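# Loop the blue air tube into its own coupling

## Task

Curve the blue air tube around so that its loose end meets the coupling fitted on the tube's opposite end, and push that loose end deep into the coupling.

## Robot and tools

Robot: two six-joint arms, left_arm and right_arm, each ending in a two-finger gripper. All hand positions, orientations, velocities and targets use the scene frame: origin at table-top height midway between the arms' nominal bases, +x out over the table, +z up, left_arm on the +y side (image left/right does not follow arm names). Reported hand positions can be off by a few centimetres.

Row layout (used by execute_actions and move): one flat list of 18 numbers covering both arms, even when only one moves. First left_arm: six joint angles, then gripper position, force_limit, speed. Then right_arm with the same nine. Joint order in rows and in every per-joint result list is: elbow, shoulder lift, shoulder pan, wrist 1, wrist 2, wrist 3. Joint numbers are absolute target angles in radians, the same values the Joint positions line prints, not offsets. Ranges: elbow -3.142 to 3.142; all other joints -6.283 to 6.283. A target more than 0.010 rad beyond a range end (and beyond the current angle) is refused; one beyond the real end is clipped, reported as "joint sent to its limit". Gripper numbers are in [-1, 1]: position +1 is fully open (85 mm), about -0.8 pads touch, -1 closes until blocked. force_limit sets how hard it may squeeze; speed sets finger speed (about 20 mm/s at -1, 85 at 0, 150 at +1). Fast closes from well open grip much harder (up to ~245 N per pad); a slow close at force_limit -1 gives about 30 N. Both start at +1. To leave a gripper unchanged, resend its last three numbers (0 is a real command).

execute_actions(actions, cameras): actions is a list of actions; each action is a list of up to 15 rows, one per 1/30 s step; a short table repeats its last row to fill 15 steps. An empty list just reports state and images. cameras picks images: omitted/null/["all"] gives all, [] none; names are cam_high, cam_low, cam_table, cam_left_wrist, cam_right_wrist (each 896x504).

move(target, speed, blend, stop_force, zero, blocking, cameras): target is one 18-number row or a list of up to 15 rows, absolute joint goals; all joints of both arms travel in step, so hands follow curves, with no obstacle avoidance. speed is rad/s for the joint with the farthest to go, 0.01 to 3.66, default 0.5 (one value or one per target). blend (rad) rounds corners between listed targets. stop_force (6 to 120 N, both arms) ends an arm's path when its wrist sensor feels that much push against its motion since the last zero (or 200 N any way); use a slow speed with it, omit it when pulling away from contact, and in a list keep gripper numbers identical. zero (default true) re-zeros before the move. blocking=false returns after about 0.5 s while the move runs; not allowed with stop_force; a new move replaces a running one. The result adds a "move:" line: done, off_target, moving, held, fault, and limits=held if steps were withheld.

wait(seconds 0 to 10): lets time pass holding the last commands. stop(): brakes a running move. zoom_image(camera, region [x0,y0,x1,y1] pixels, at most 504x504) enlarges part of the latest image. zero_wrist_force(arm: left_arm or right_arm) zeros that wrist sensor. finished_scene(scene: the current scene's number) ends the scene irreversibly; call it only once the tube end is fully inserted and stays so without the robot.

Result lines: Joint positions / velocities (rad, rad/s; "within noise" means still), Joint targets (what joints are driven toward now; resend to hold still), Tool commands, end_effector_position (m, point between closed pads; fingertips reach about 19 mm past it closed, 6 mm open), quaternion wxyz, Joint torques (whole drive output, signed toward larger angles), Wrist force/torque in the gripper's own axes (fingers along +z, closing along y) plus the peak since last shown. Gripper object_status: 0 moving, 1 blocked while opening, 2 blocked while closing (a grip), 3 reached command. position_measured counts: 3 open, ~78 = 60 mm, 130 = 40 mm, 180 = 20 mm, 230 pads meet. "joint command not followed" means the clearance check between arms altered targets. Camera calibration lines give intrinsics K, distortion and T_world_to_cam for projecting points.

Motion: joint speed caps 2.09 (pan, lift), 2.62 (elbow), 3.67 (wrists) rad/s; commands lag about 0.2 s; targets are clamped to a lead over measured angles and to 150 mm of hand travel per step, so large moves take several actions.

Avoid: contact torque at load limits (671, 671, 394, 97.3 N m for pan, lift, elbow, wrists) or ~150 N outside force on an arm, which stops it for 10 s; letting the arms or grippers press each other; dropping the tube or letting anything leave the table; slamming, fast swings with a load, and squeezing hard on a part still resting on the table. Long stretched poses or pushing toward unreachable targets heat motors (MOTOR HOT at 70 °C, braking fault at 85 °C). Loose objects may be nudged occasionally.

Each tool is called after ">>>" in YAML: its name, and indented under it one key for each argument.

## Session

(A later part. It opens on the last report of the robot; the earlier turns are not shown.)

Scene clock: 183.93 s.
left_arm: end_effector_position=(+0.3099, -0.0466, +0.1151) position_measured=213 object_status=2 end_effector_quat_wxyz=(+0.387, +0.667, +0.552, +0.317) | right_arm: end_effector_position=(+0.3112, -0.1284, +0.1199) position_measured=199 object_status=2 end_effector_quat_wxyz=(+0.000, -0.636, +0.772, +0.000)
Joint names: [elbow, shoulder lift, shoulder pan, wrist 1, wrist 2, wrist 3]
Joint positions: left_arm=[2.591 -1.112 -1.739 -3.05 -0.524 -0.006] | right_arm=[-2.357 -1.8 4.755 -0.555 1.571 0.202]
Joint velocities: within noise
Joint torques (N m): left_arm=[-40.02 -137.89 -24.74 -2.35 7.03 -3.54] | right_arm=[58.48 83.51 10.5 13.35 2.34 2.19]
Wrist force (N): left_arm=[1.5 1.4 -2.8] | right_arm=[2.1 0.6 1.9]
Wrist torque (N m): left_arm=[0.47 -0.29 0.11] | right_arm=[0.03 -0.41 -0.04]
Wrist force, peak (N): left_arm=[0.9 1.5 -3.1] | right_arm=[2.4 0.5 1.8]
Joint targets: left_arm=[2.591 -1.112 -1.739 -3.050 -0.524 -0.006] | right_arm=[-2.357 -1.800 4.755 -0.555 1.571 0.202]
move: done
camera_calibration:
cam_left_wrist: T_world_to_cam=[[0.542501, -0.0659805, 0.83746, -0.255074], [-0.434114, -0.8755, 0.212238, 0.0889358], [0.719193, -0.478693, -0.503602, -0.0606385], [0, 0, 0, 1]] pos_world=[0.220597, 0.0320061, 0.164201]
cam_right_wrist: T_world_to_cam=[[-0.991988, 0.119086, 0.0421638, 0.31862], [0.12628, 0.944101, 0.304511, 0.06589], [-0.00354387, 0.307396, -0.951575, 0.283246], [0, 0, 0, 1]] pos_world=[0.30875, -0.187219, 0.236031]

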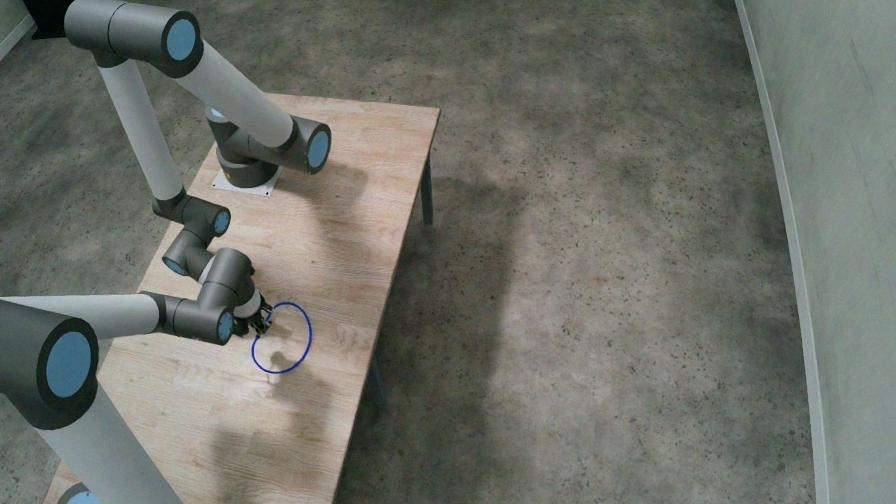

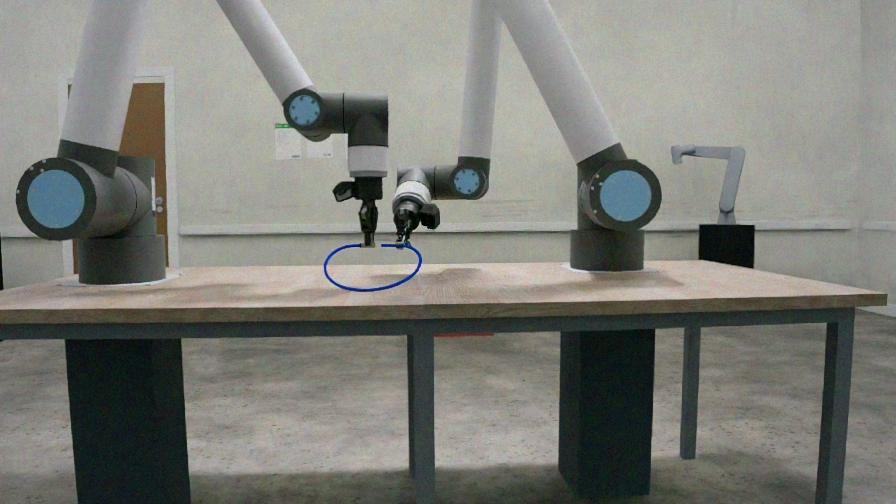

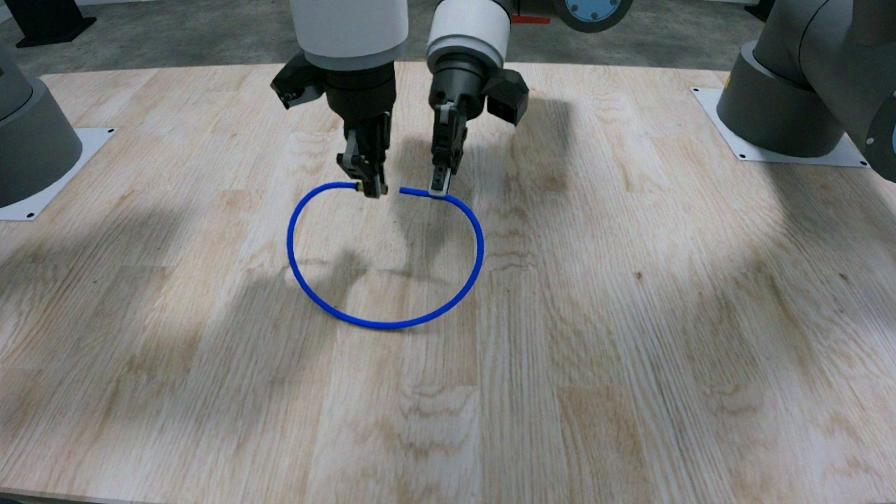

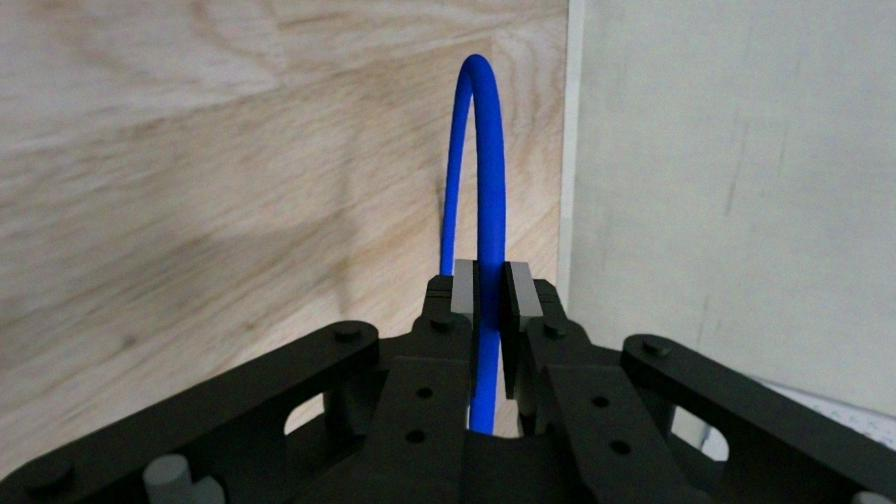

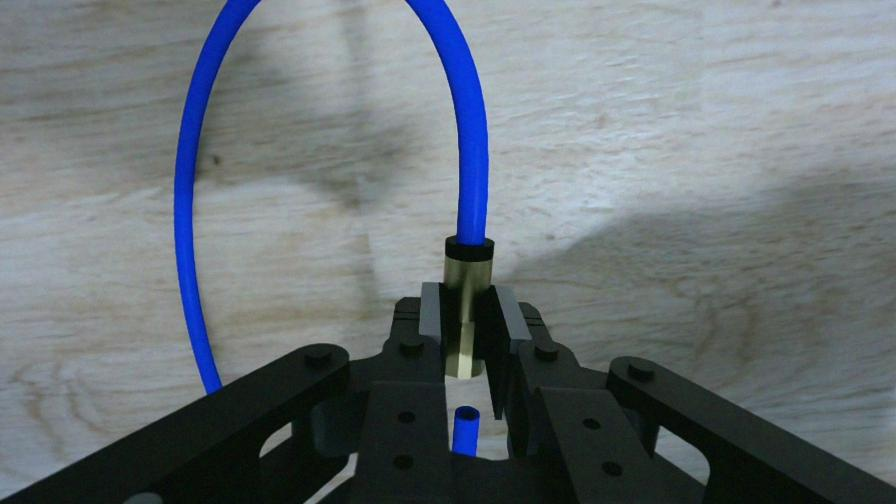

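>>> move:
  target: [2.5648,-1.1695,-1.7088,-2.9661,-0.6205,-0.006,-1,-0.2,-0.8,-2.3574,-1.7998,4.7550,-0.5552,1.5708,0.2016,-1,0,-0.8]
  speed: 0.05

>>> zoom_image:
  camera: "cam_low"
  region: [350, 232, 420, 262]

>>> zoom_image:
  camera: "cam_table"
  region: [350, 170, 480, 230]

>>> zoom_image:
  camera: "cam_right_wrist"
  region: [400, 320, 540, 480]

Scene clock: 195.40 s.
left_arm: end_effector_position=(+0.3104, -0.0479, +0.1165) position_measured=213 object_status=2 end_effector_quat_wxyz=(+0.350, +0.676, +0.577, +0.295) | right_arm: end_effector_position=(+0.3112, -0.1284, +0.1199) position_measured=199 object_status=2 end_effector_quat_wxyz=(+0.000, -0.636, +0.772, +0.000)
Joint names: [elbow, shoulder lift, shoulder pan, wrist 1, wrist 2, wrist 3]
Joint positions: left_arm=[2.565 -1.169 -1.709 -2.966 -0.62 -0.006] | right_arm=[-2.357 -1.8 4.755 -0.555 1.571 0.202]
Joint velocities: within noise
Joint torques (N m): left_arm=[-42.45 -136.17 18.94 -3.43 -0.45 -3.83] | right_arm=[61.18 88.58 8.09 11.66 2.24 1.3]
Wrist force (N): left_arm=[0.9 1.1 -2.4] | right_arm=[2.3 0.5 1.7]
Wrist torque (N m): left_arm=[0.70 -0.30 0.09] | right_arm=[0.01 -0.43 -0.04]
Wrist force, peak (N): left_arm=[1.6 1.5 -3.2] | right_arm=[2.6 0.4 2.0]
Joint targets: left_arm=[2.565 -1.169 -1.709 -2.966 -0.621 -0.006] | right_arm=[-2.357 -1.800 4.755 -0.555 1.571 0.202]
move: done
camera_calibration:
cam_left_wrist: T_world_to_cam=[[0.621481, -0.0624493, 0.780936, -0.274325], [-0.386318, -0.891626, 0.236137, 0.0693522], [0.681557, -0.448445, -0.578254, -0.0390322], [0, 0, 0, 1]] pos_world=[0.223882, 0.0272011, 0.175283]
cam_right_wrist: T_world_to_cam=[[-0.991988, 0.119086, 0.0421638, 0.31862], [0.12628, 0.944101, 0.304511, 0.06589], [-0.00354387, 0.307396, -0.951575, 0.283246], [0, 0, 0, 1]] pos_world=[0.30875, -0.187219, 0.236031]

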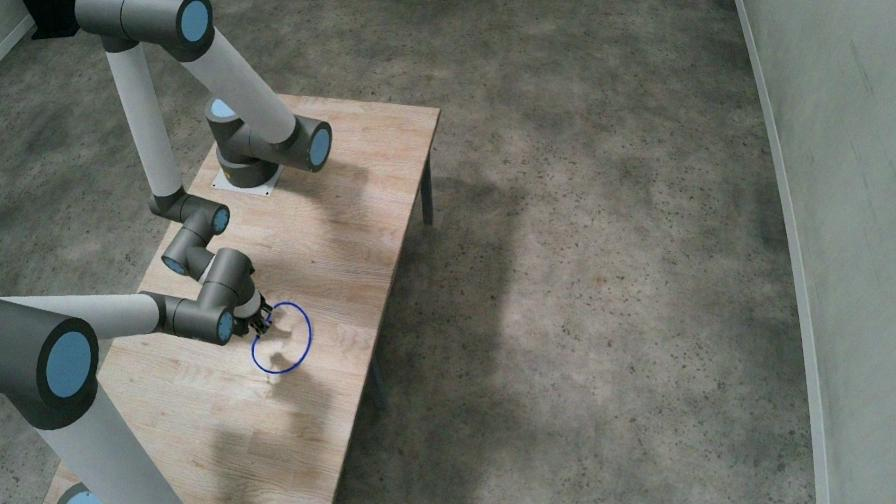

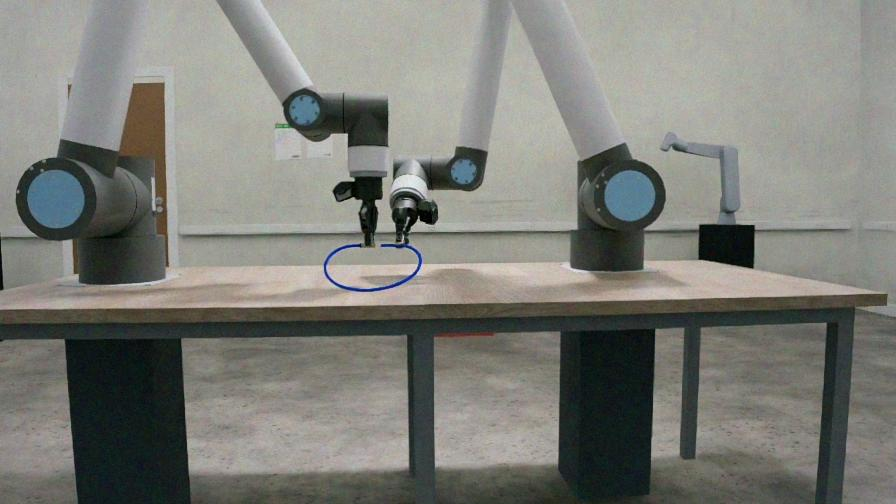

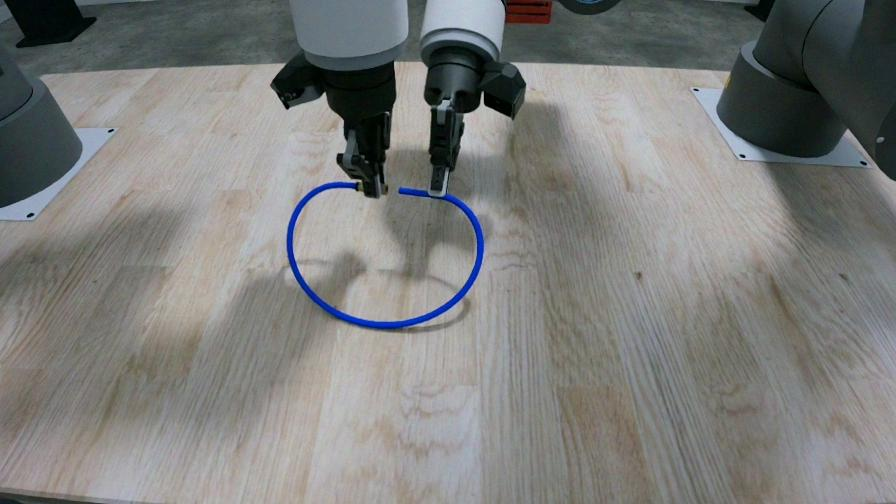

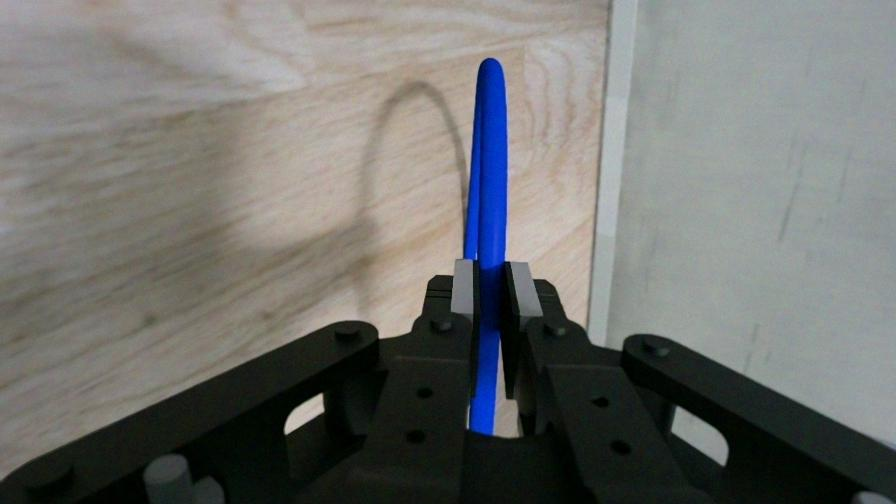

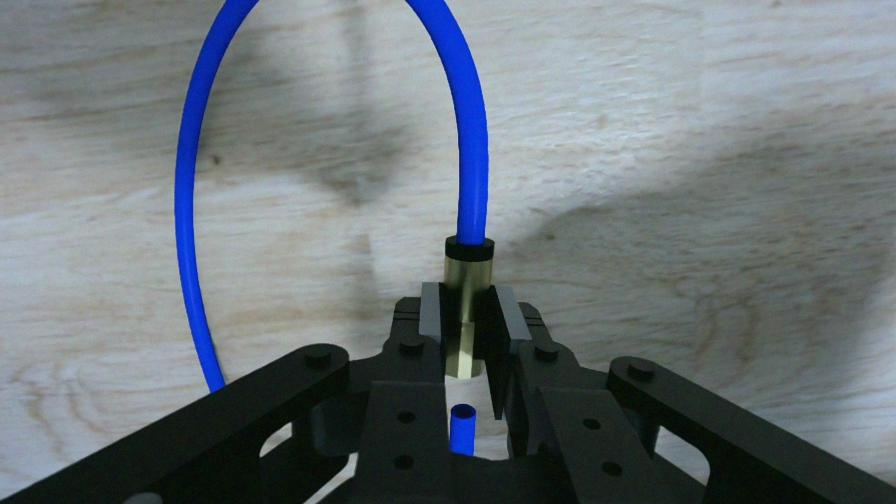

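Scaled by 7.200 from the camera's 896x504 image, which has a finer 1280x720 frame.

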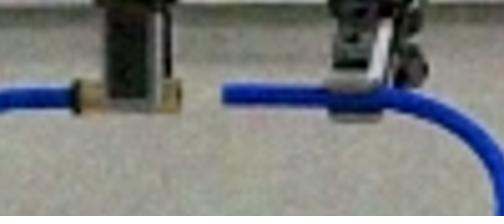

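Scaled by 3.877 from the camera's 896x504 image, which has a finer 1280x720 frame.

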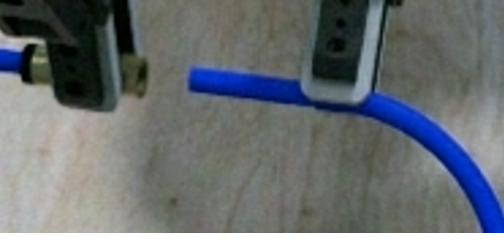

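Scaled by 3.150 from the camera's 896x504 image, which has a finer 1280x720 frame.

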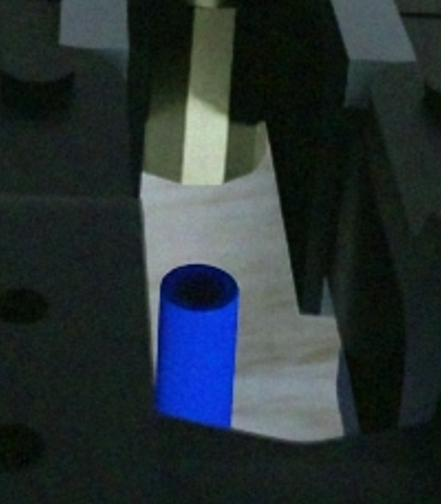

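>>> move:
  target: [2.5445,-1.1638,-1.7088,-2.9515,-0.6205,-0.006,-1,-0.2,-0.8,-2.3574,-1.7998,4.7550,-0.5552,1.5708,0.2016,-1,0,-0.8]
  speed: 0.01
  stop_force: 20

>>> zoom_image:
  camera: "cam_low"
  region: [350, 232, 420, 262]

>>> zoom_image:
  camera: "cam_table"
  region: [350, 170, 480, 230]

>>> zoom_image:
  camera: "cam_right_wrist"
  region: [400, 320, 540, 480]

Scene clock: 202.00 s.
left_arm: end_effector_position=(+0.3080, -0.0627, +0.1166) position_measured=213 object_status=2 end_effector_quat_wxyz=(+0.350, +0.676, +0.577, +0.295) | right_arm: end_effector_position=(+0.3112, -0.1284, +0.1199) position_measured=199 object_status=2 end_effector_quat_wxyz=(+0.000, -0.636, +0.772, +0.000)
Joint names: [elbow, shoulder lift, shoulder pan, wrist 1, wrist 2, wrist 3]
Joint positions: left_arm=[2.544 -1.164 -1.709 -2.951 -0.621 -0.006] | right_arm=[-2.357 -1.8 4.755 -0.555 1.571 0.202]
Joint velocities: within noise
Joint torques (N m): left_arm=[-43.24 -85.11 7.27 -3.68 2.08 -3.69] | right_arm=[63.05 90.16 4.07 9.87 2.44 0.83]
Wrist force (N): left_arm=[1.0 1.0 -2.3] | right_arm=[2.4 0.6 1.6]
Wrist torque (N m): left_arm=[0.65 -0.33 0.11] | right_arm=[0.04 -0.43 -0.03]
Wrist force, peak (N): left_arm=[1.2 1.2 -2.6] | right_arm=[2.6 0.6 1.6]
Joint targets: left_arm=[2.545 -1.164 -1.709 -2.951 -0.621 -0.006] | right_arm=[-2.357 -1.800 4.755 -0.555 1.571 0.202]
move: done
camera_calibration:
cam_left_wrist: T_world_to_cam=[[0.621604, -0.0624609, 0.780837, -0.273767], [-0.386231, -0.891663, 0.236142, 0.055209], [0.681494, -0.44837, -0.578386, -0.0439971], [0, 0, 0, 1]] pos_world=[0.221482, 0.0124011, 0.175283]
cam_right_wrist: T_world_to_cam=[[-0.991988, 0.119086, 0.0421638, 0.31862], [0.12628, 0.944101, 0.304511, 0.06589], [-0.00354387, 0.307396, -0.951575, 0.283246], [0, 0, 0, 1]] pos_world=[0.30875, -0.187219, 0.236031]

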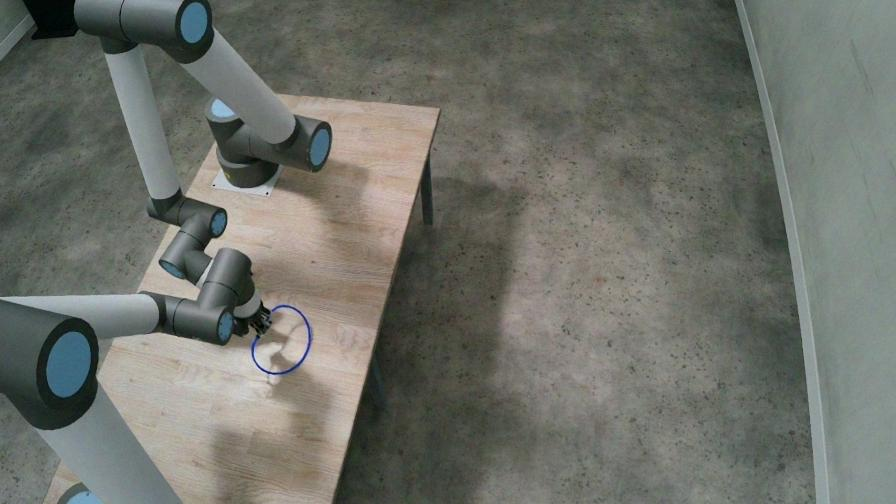

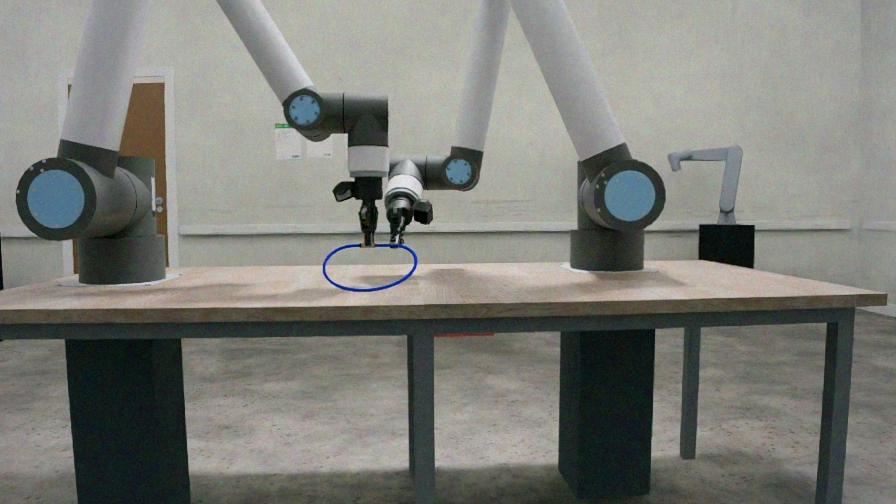

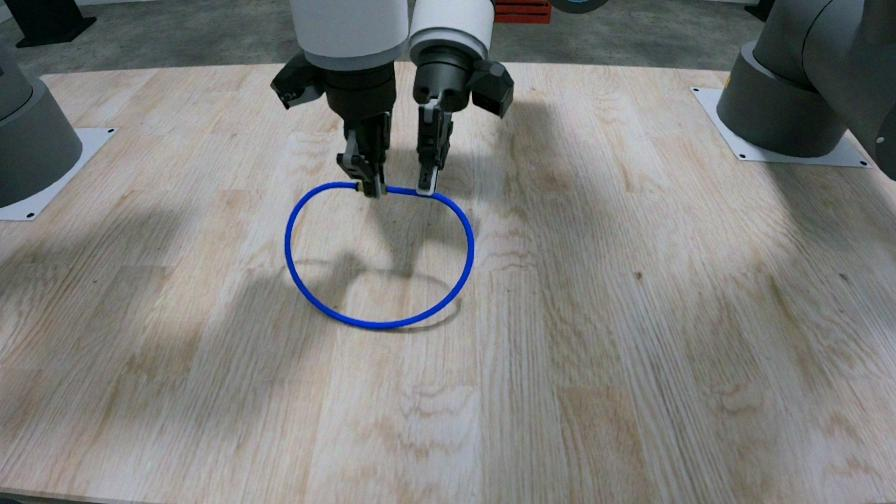

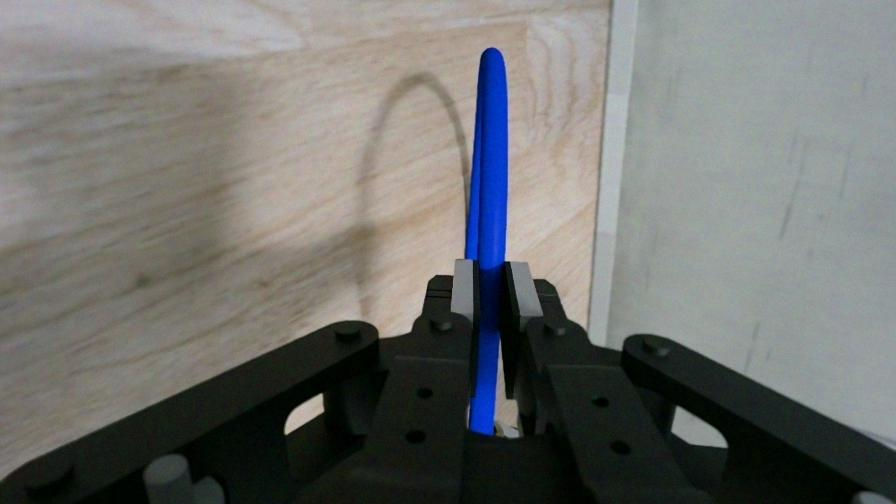

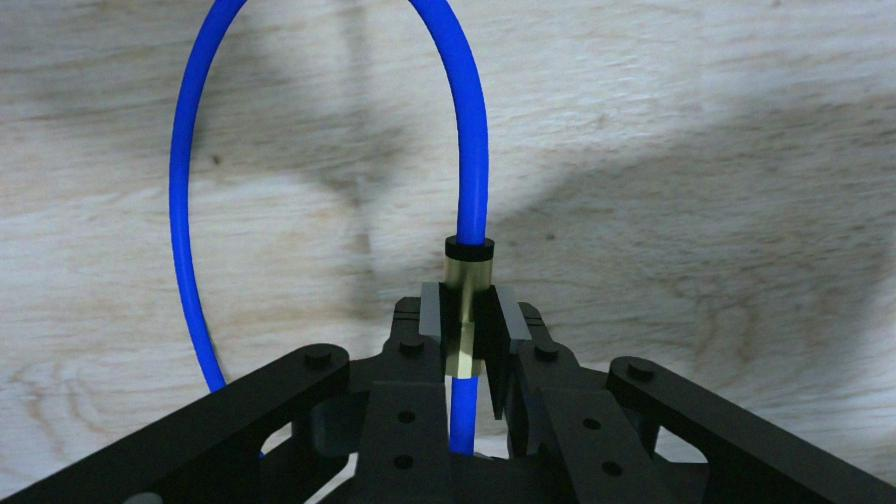

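Scaled by 7.200 from the camera's 896x504 image, which has a finer 1280x720 frame.

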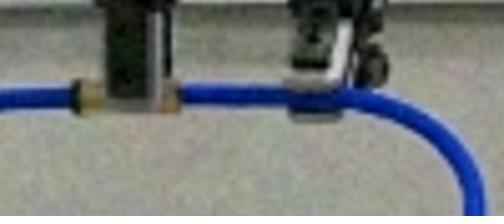

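Scaled by 3.877 from the camera's 896x504 image, which has a finer 1280x720 frame.

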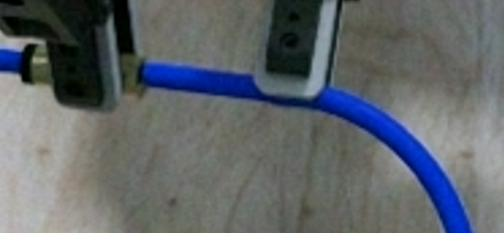

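Scaled by 3.150 from the camera's 896x504 image, which has a finer 1280x720 frame.

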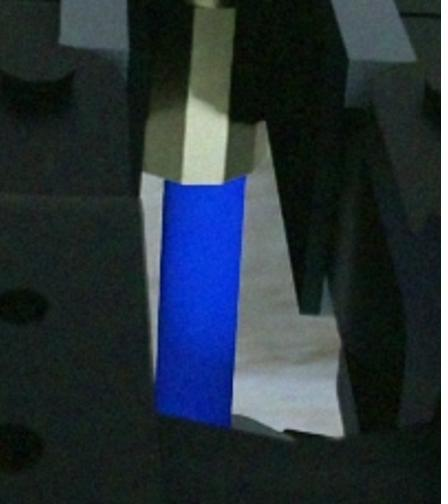

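>>> move:
  target: [2.5241,-1.1578,-1.7088,-2.9371,-0.6205,-0.006,-1,-0.2,-0.8,-2.3574,-1.7998,4.7550,-0.5552,1.5708,0.2016,-1,0,-0.8]
  speed: 0.01
  stop_force: 25

>>> zoom_image:
  camera: "cam_low"
  region: [350, 232, 420, 262]

>>> zoom_image:
  camera: "cam_table"
  region: [350, 170, 480, 230]

>>> zoom_image:
  camera: "cam_right_wrist"
  region: [400, 320, 540, 480]

Scene clock: 209.63 s.
left_arm: end_effector_position=(+0.3055, -0.0775, +0.1166) position_measured=213 object_status=2 end_effector_quat_wxyz=(+0.350, +0.676, +0.577, +0.295) | right_arm: end_effector_position=(+0.3112, -0.1284, +0.1199) position_measured=199 object_status=2 end_effector_quat_wxyz=(+0.000, -0.636, +0.772, +0.000)
Joint names: [elbow, shoulder lift, shoulder pan, wrist 1, wrist 2, wrist 3]
Joint positions: left_arm=[2.524 -1.158 -1.709 -2.937 -0.621 -0.006] | right_arm=[-2.357 -1.8 4.755 -0.555 1.571 0.202]
Joint velocities: within noise
Joint torques (N m): left_arm=[-49.79 -86.05 3.65 -4.4 2.79 -3.06] | right_arm=[67.98 92.89 -0.59 8.74 2.56 0.31]
Wrist force (N): left_arm=[5.6 2.8 -1.1] | right_arm=[7.3 2.5 2.6]
Wrist torque (N m): left_arm=[0.58 -0.17 0.11] | right_arm=[-0.03 -0.31 -0.10]
Wrist force, peak (N): left_arm=[6.4 3.0 -0.9] | right_arm=[7.8 2.7 2.4]
Joint targets: left_arm=[2.524 -1.158 -1.709 -2.937 -0.621 -0.006] | right_arm=[-2.357 -1.800 4.755 -0.555 1.571 0.202]
move: done
camera_calibration:
cam_left_wrist: T_world_to_cam=[[0.621604, -0.0624609, 0.780837, -0.273144], [-0.386231, -0.891663, 0.236142, 0.0409577], [0.681494, -0.44837, -0.578386, -0.0489741], [0, 0, 0, 1]] pos_world=[0.218982, -0.0024989, 0.175283]
cam_right_wrist: T_world_to_cam=[[-0.991988, 0.119086, 0.0421638, 0.31862], [0.12628, 0.944101, 0.304511, 0.06589], [-0.00354387, 0.307396, -0.951575, 0.283246], [0, 0, 0, 1]] pos_world=[0.30875, -0.187219, 0.236031]

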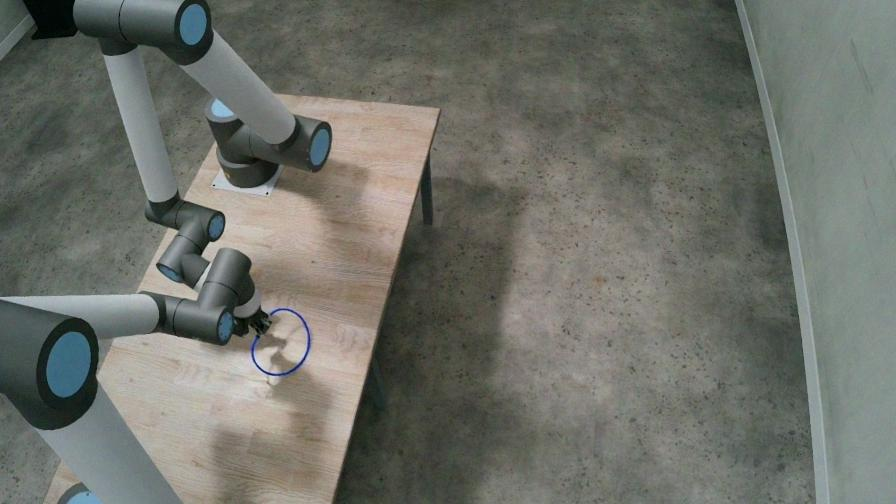

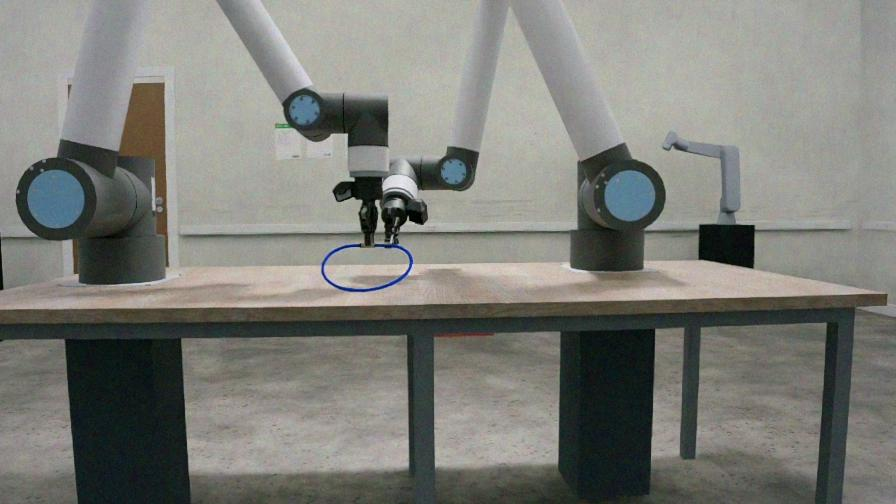

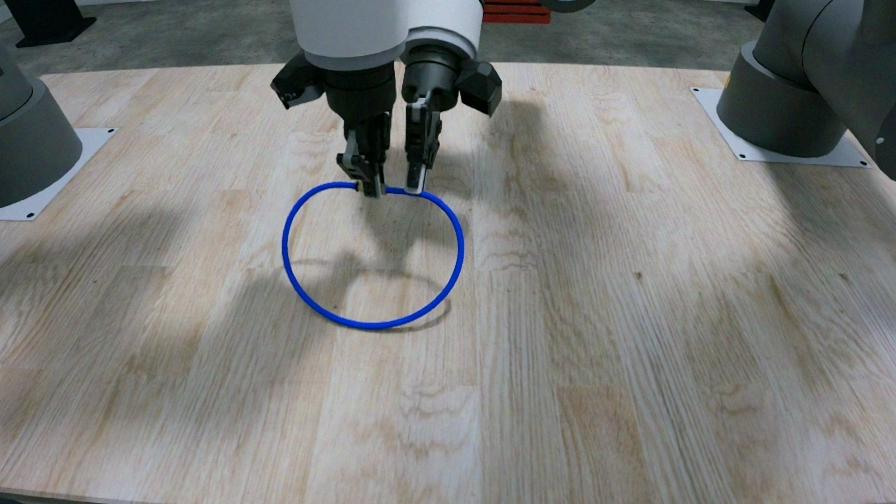

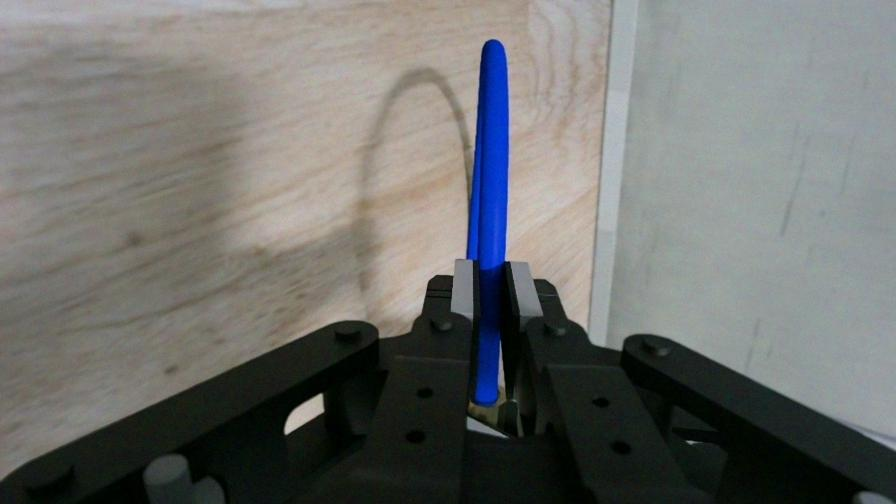

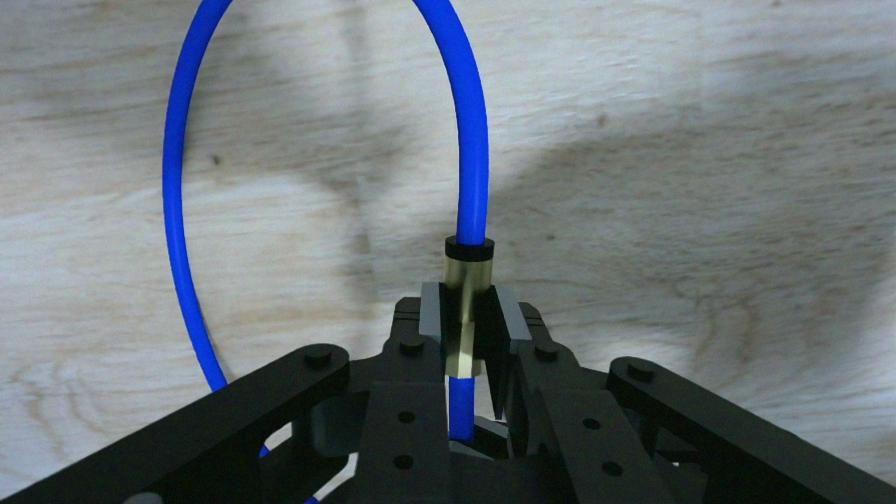

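Scaled by 7.200 from the camera's 896x504 image, which has a finer 1280x720 frame.

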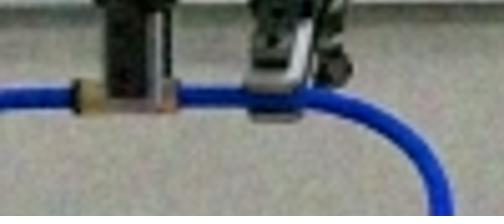

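Scaled by 3.877 from the camera's 896x504 image, which has a finer 1280x720 frame.

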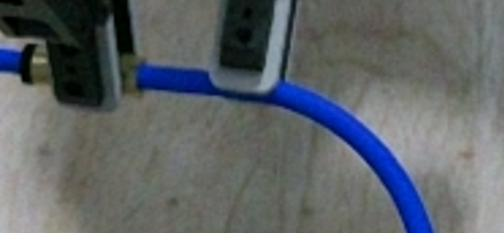

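Scaled by 3.150 from the camera's 896x504 image, which has a finer 1280x720 frame.

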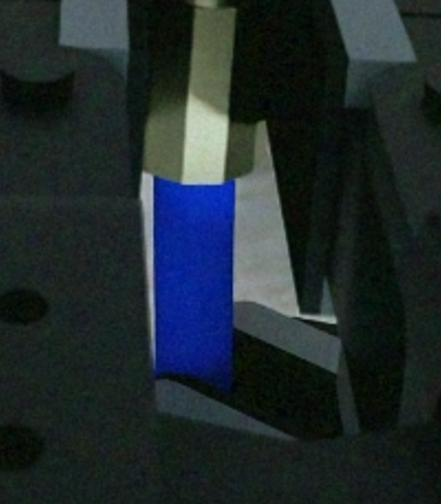

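>>> move:
  target: [2.5104,-1.1537,-1.7088,-2.9275,-0.6205,-0.006,-1,-0.2,-0.8,-2.3574,-1.7998,4.7550,-0.5552,1.5708,0.2016,-1,0,-0.8]
  speed: 0.01
  stop_force: 30
  zero: false

>>> zoom_image:
  camera: "cam_low"
  region: [350, 232, 420, 262]

>>> zoom_image:
  camera: "cam_right_wrist"
  region: [400, 320, 540, 480]

Scene clock: 215.90 s.
left_arm: end_effector_position=(+0.3048, -0.0818, +0.1165) position_measured=213 object_status=2 end_effector_quat_wxyz=(+0.350, +0.676, +0.577, +0.295) | right_arm: end_effector_position=(+0.3112, -0.1284, +0.1199) position_measured=199 object_status=2 end_effector_quat_wxyz=(+0.000, -0.636, +0.772, +0.000)
Joint names: [elbow, shoulder lift, shoulder pan, wrist 1, wrist 2, wrist 3]
Joint positions: left_arm=[2.518 -1.156 -1.709 -2.933 -0.621 -0.006] | right_arm=[-2.357 -1.8 4.755 -0.555 1.571 0.202]
Joint velocities: within noise
Joint torques (N m): left_arm=[-33.5 -140.81 -9.13 -20.17 3.25 -3.21] | right_arm=[103.36 95.24 -1.7 25.31 1.36 -0.74]
Wrist force (N): left_arm=[30.1 2.4 -1.3] | right_arm=[31.1 0.9 2.2]
Wrist torque (N m): left_arm=[0.58 0.21 0.12] | right_arm=[0.01 0.12 -0.07]
Wrist force, peak (N): left_arm=[33.6 1.6 -1.6] | right_arm=[35.3 0.7 2.1]
Joint targets: left_arm=[2.518 -1.156 -1.709 -2.933 -0.621 -0.006] | right_arm=[-2.357 -1.800 4.755 -0.555 1.571 0.202]
move: contact (left_arm)
camera_calibration:
cam_left_wrist: T_world_to_cam=[[0.621603, -0.0626323, 0.780824, -0.27297], [-0.386247, -0.891704, 0.235959, 0.0369777], [0.681486, -0.448264, -0.578478, -0.0503614], [0, 0, 0, 1]] pos_world=[0.218282, -0.00669872, 0.175283]
cam_right_wrist: T_world_to_cam=[[-0.991988, 0.119086, 0.0421638, 0.318608], [0.12628, 0.944101, 0.304511, 0.0657956], [-0.00354387, 0.307396, -0.951575, 0.283215], [0, 0, 0, 1]] pos_world=[0.30875, -0.187119, 0.236031]

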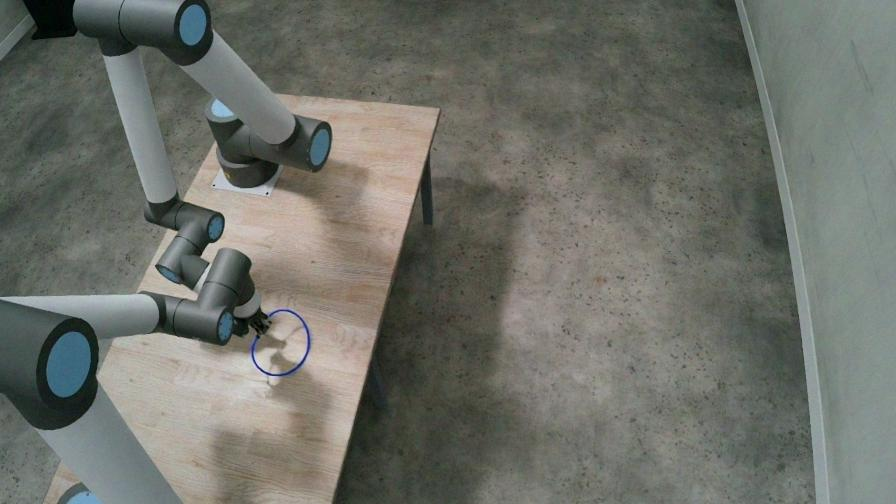

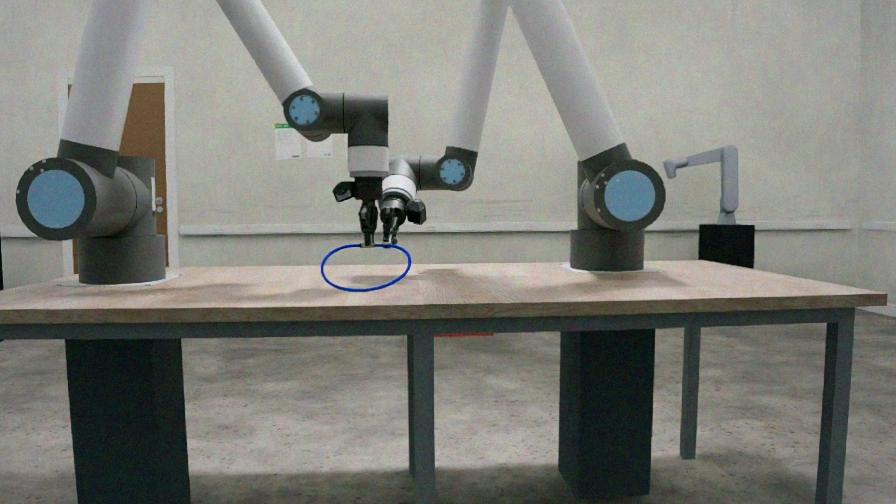

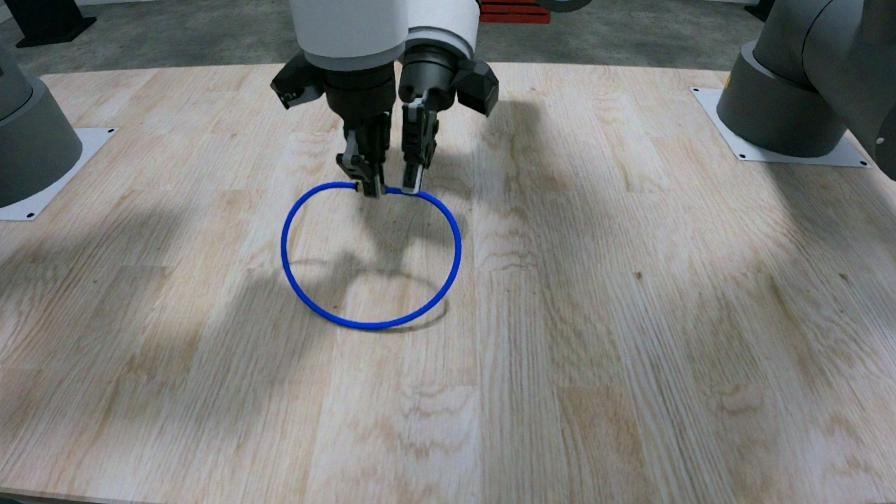

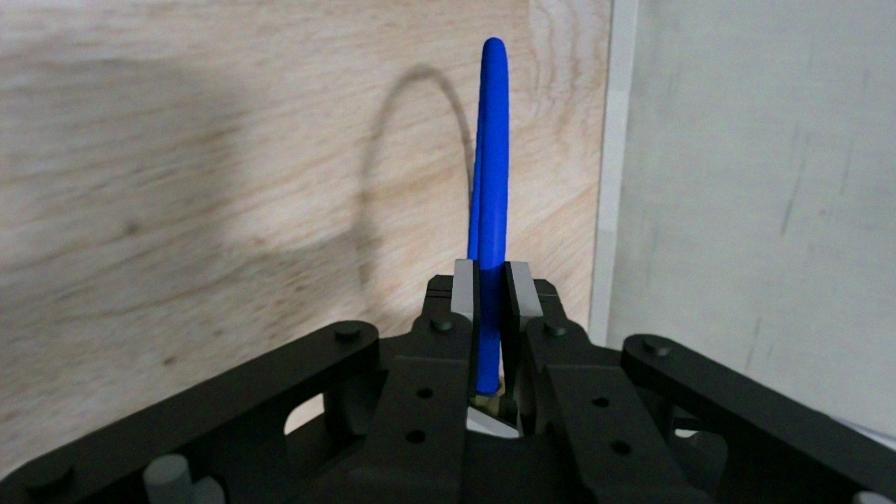

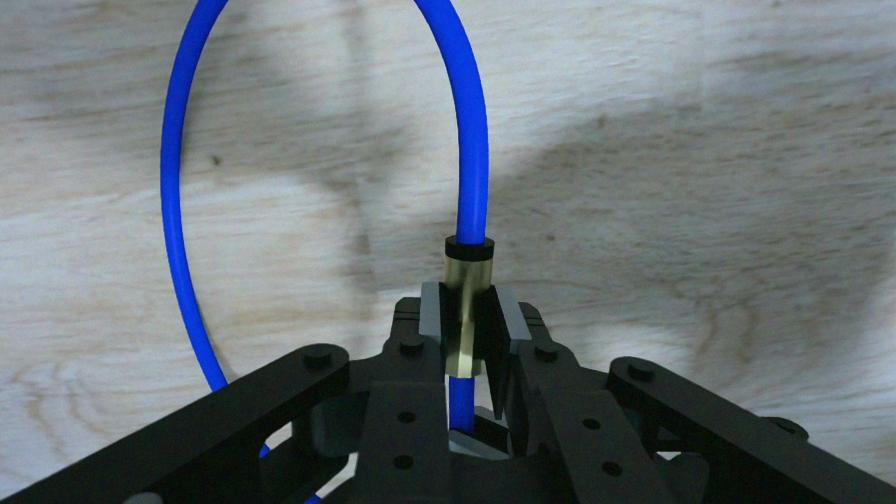

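Scaled by 7.200 from the camera's 896x504 image, which has a finer 1280x720 frame.

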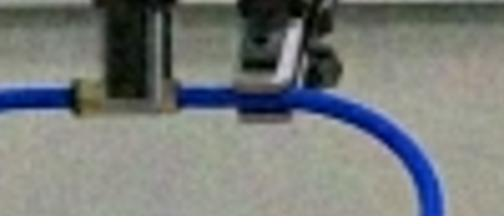

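Scaled by 3.150 from the camera's 896x504 image, which has a finer 1280x720 frame.

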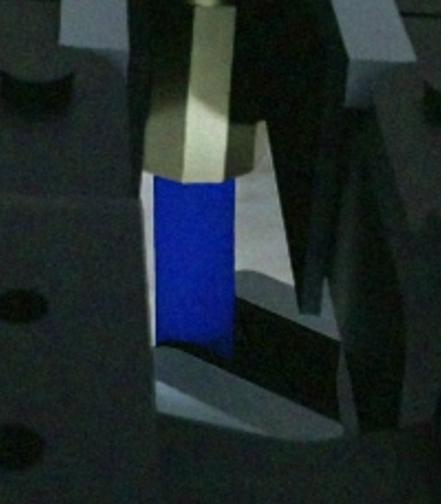

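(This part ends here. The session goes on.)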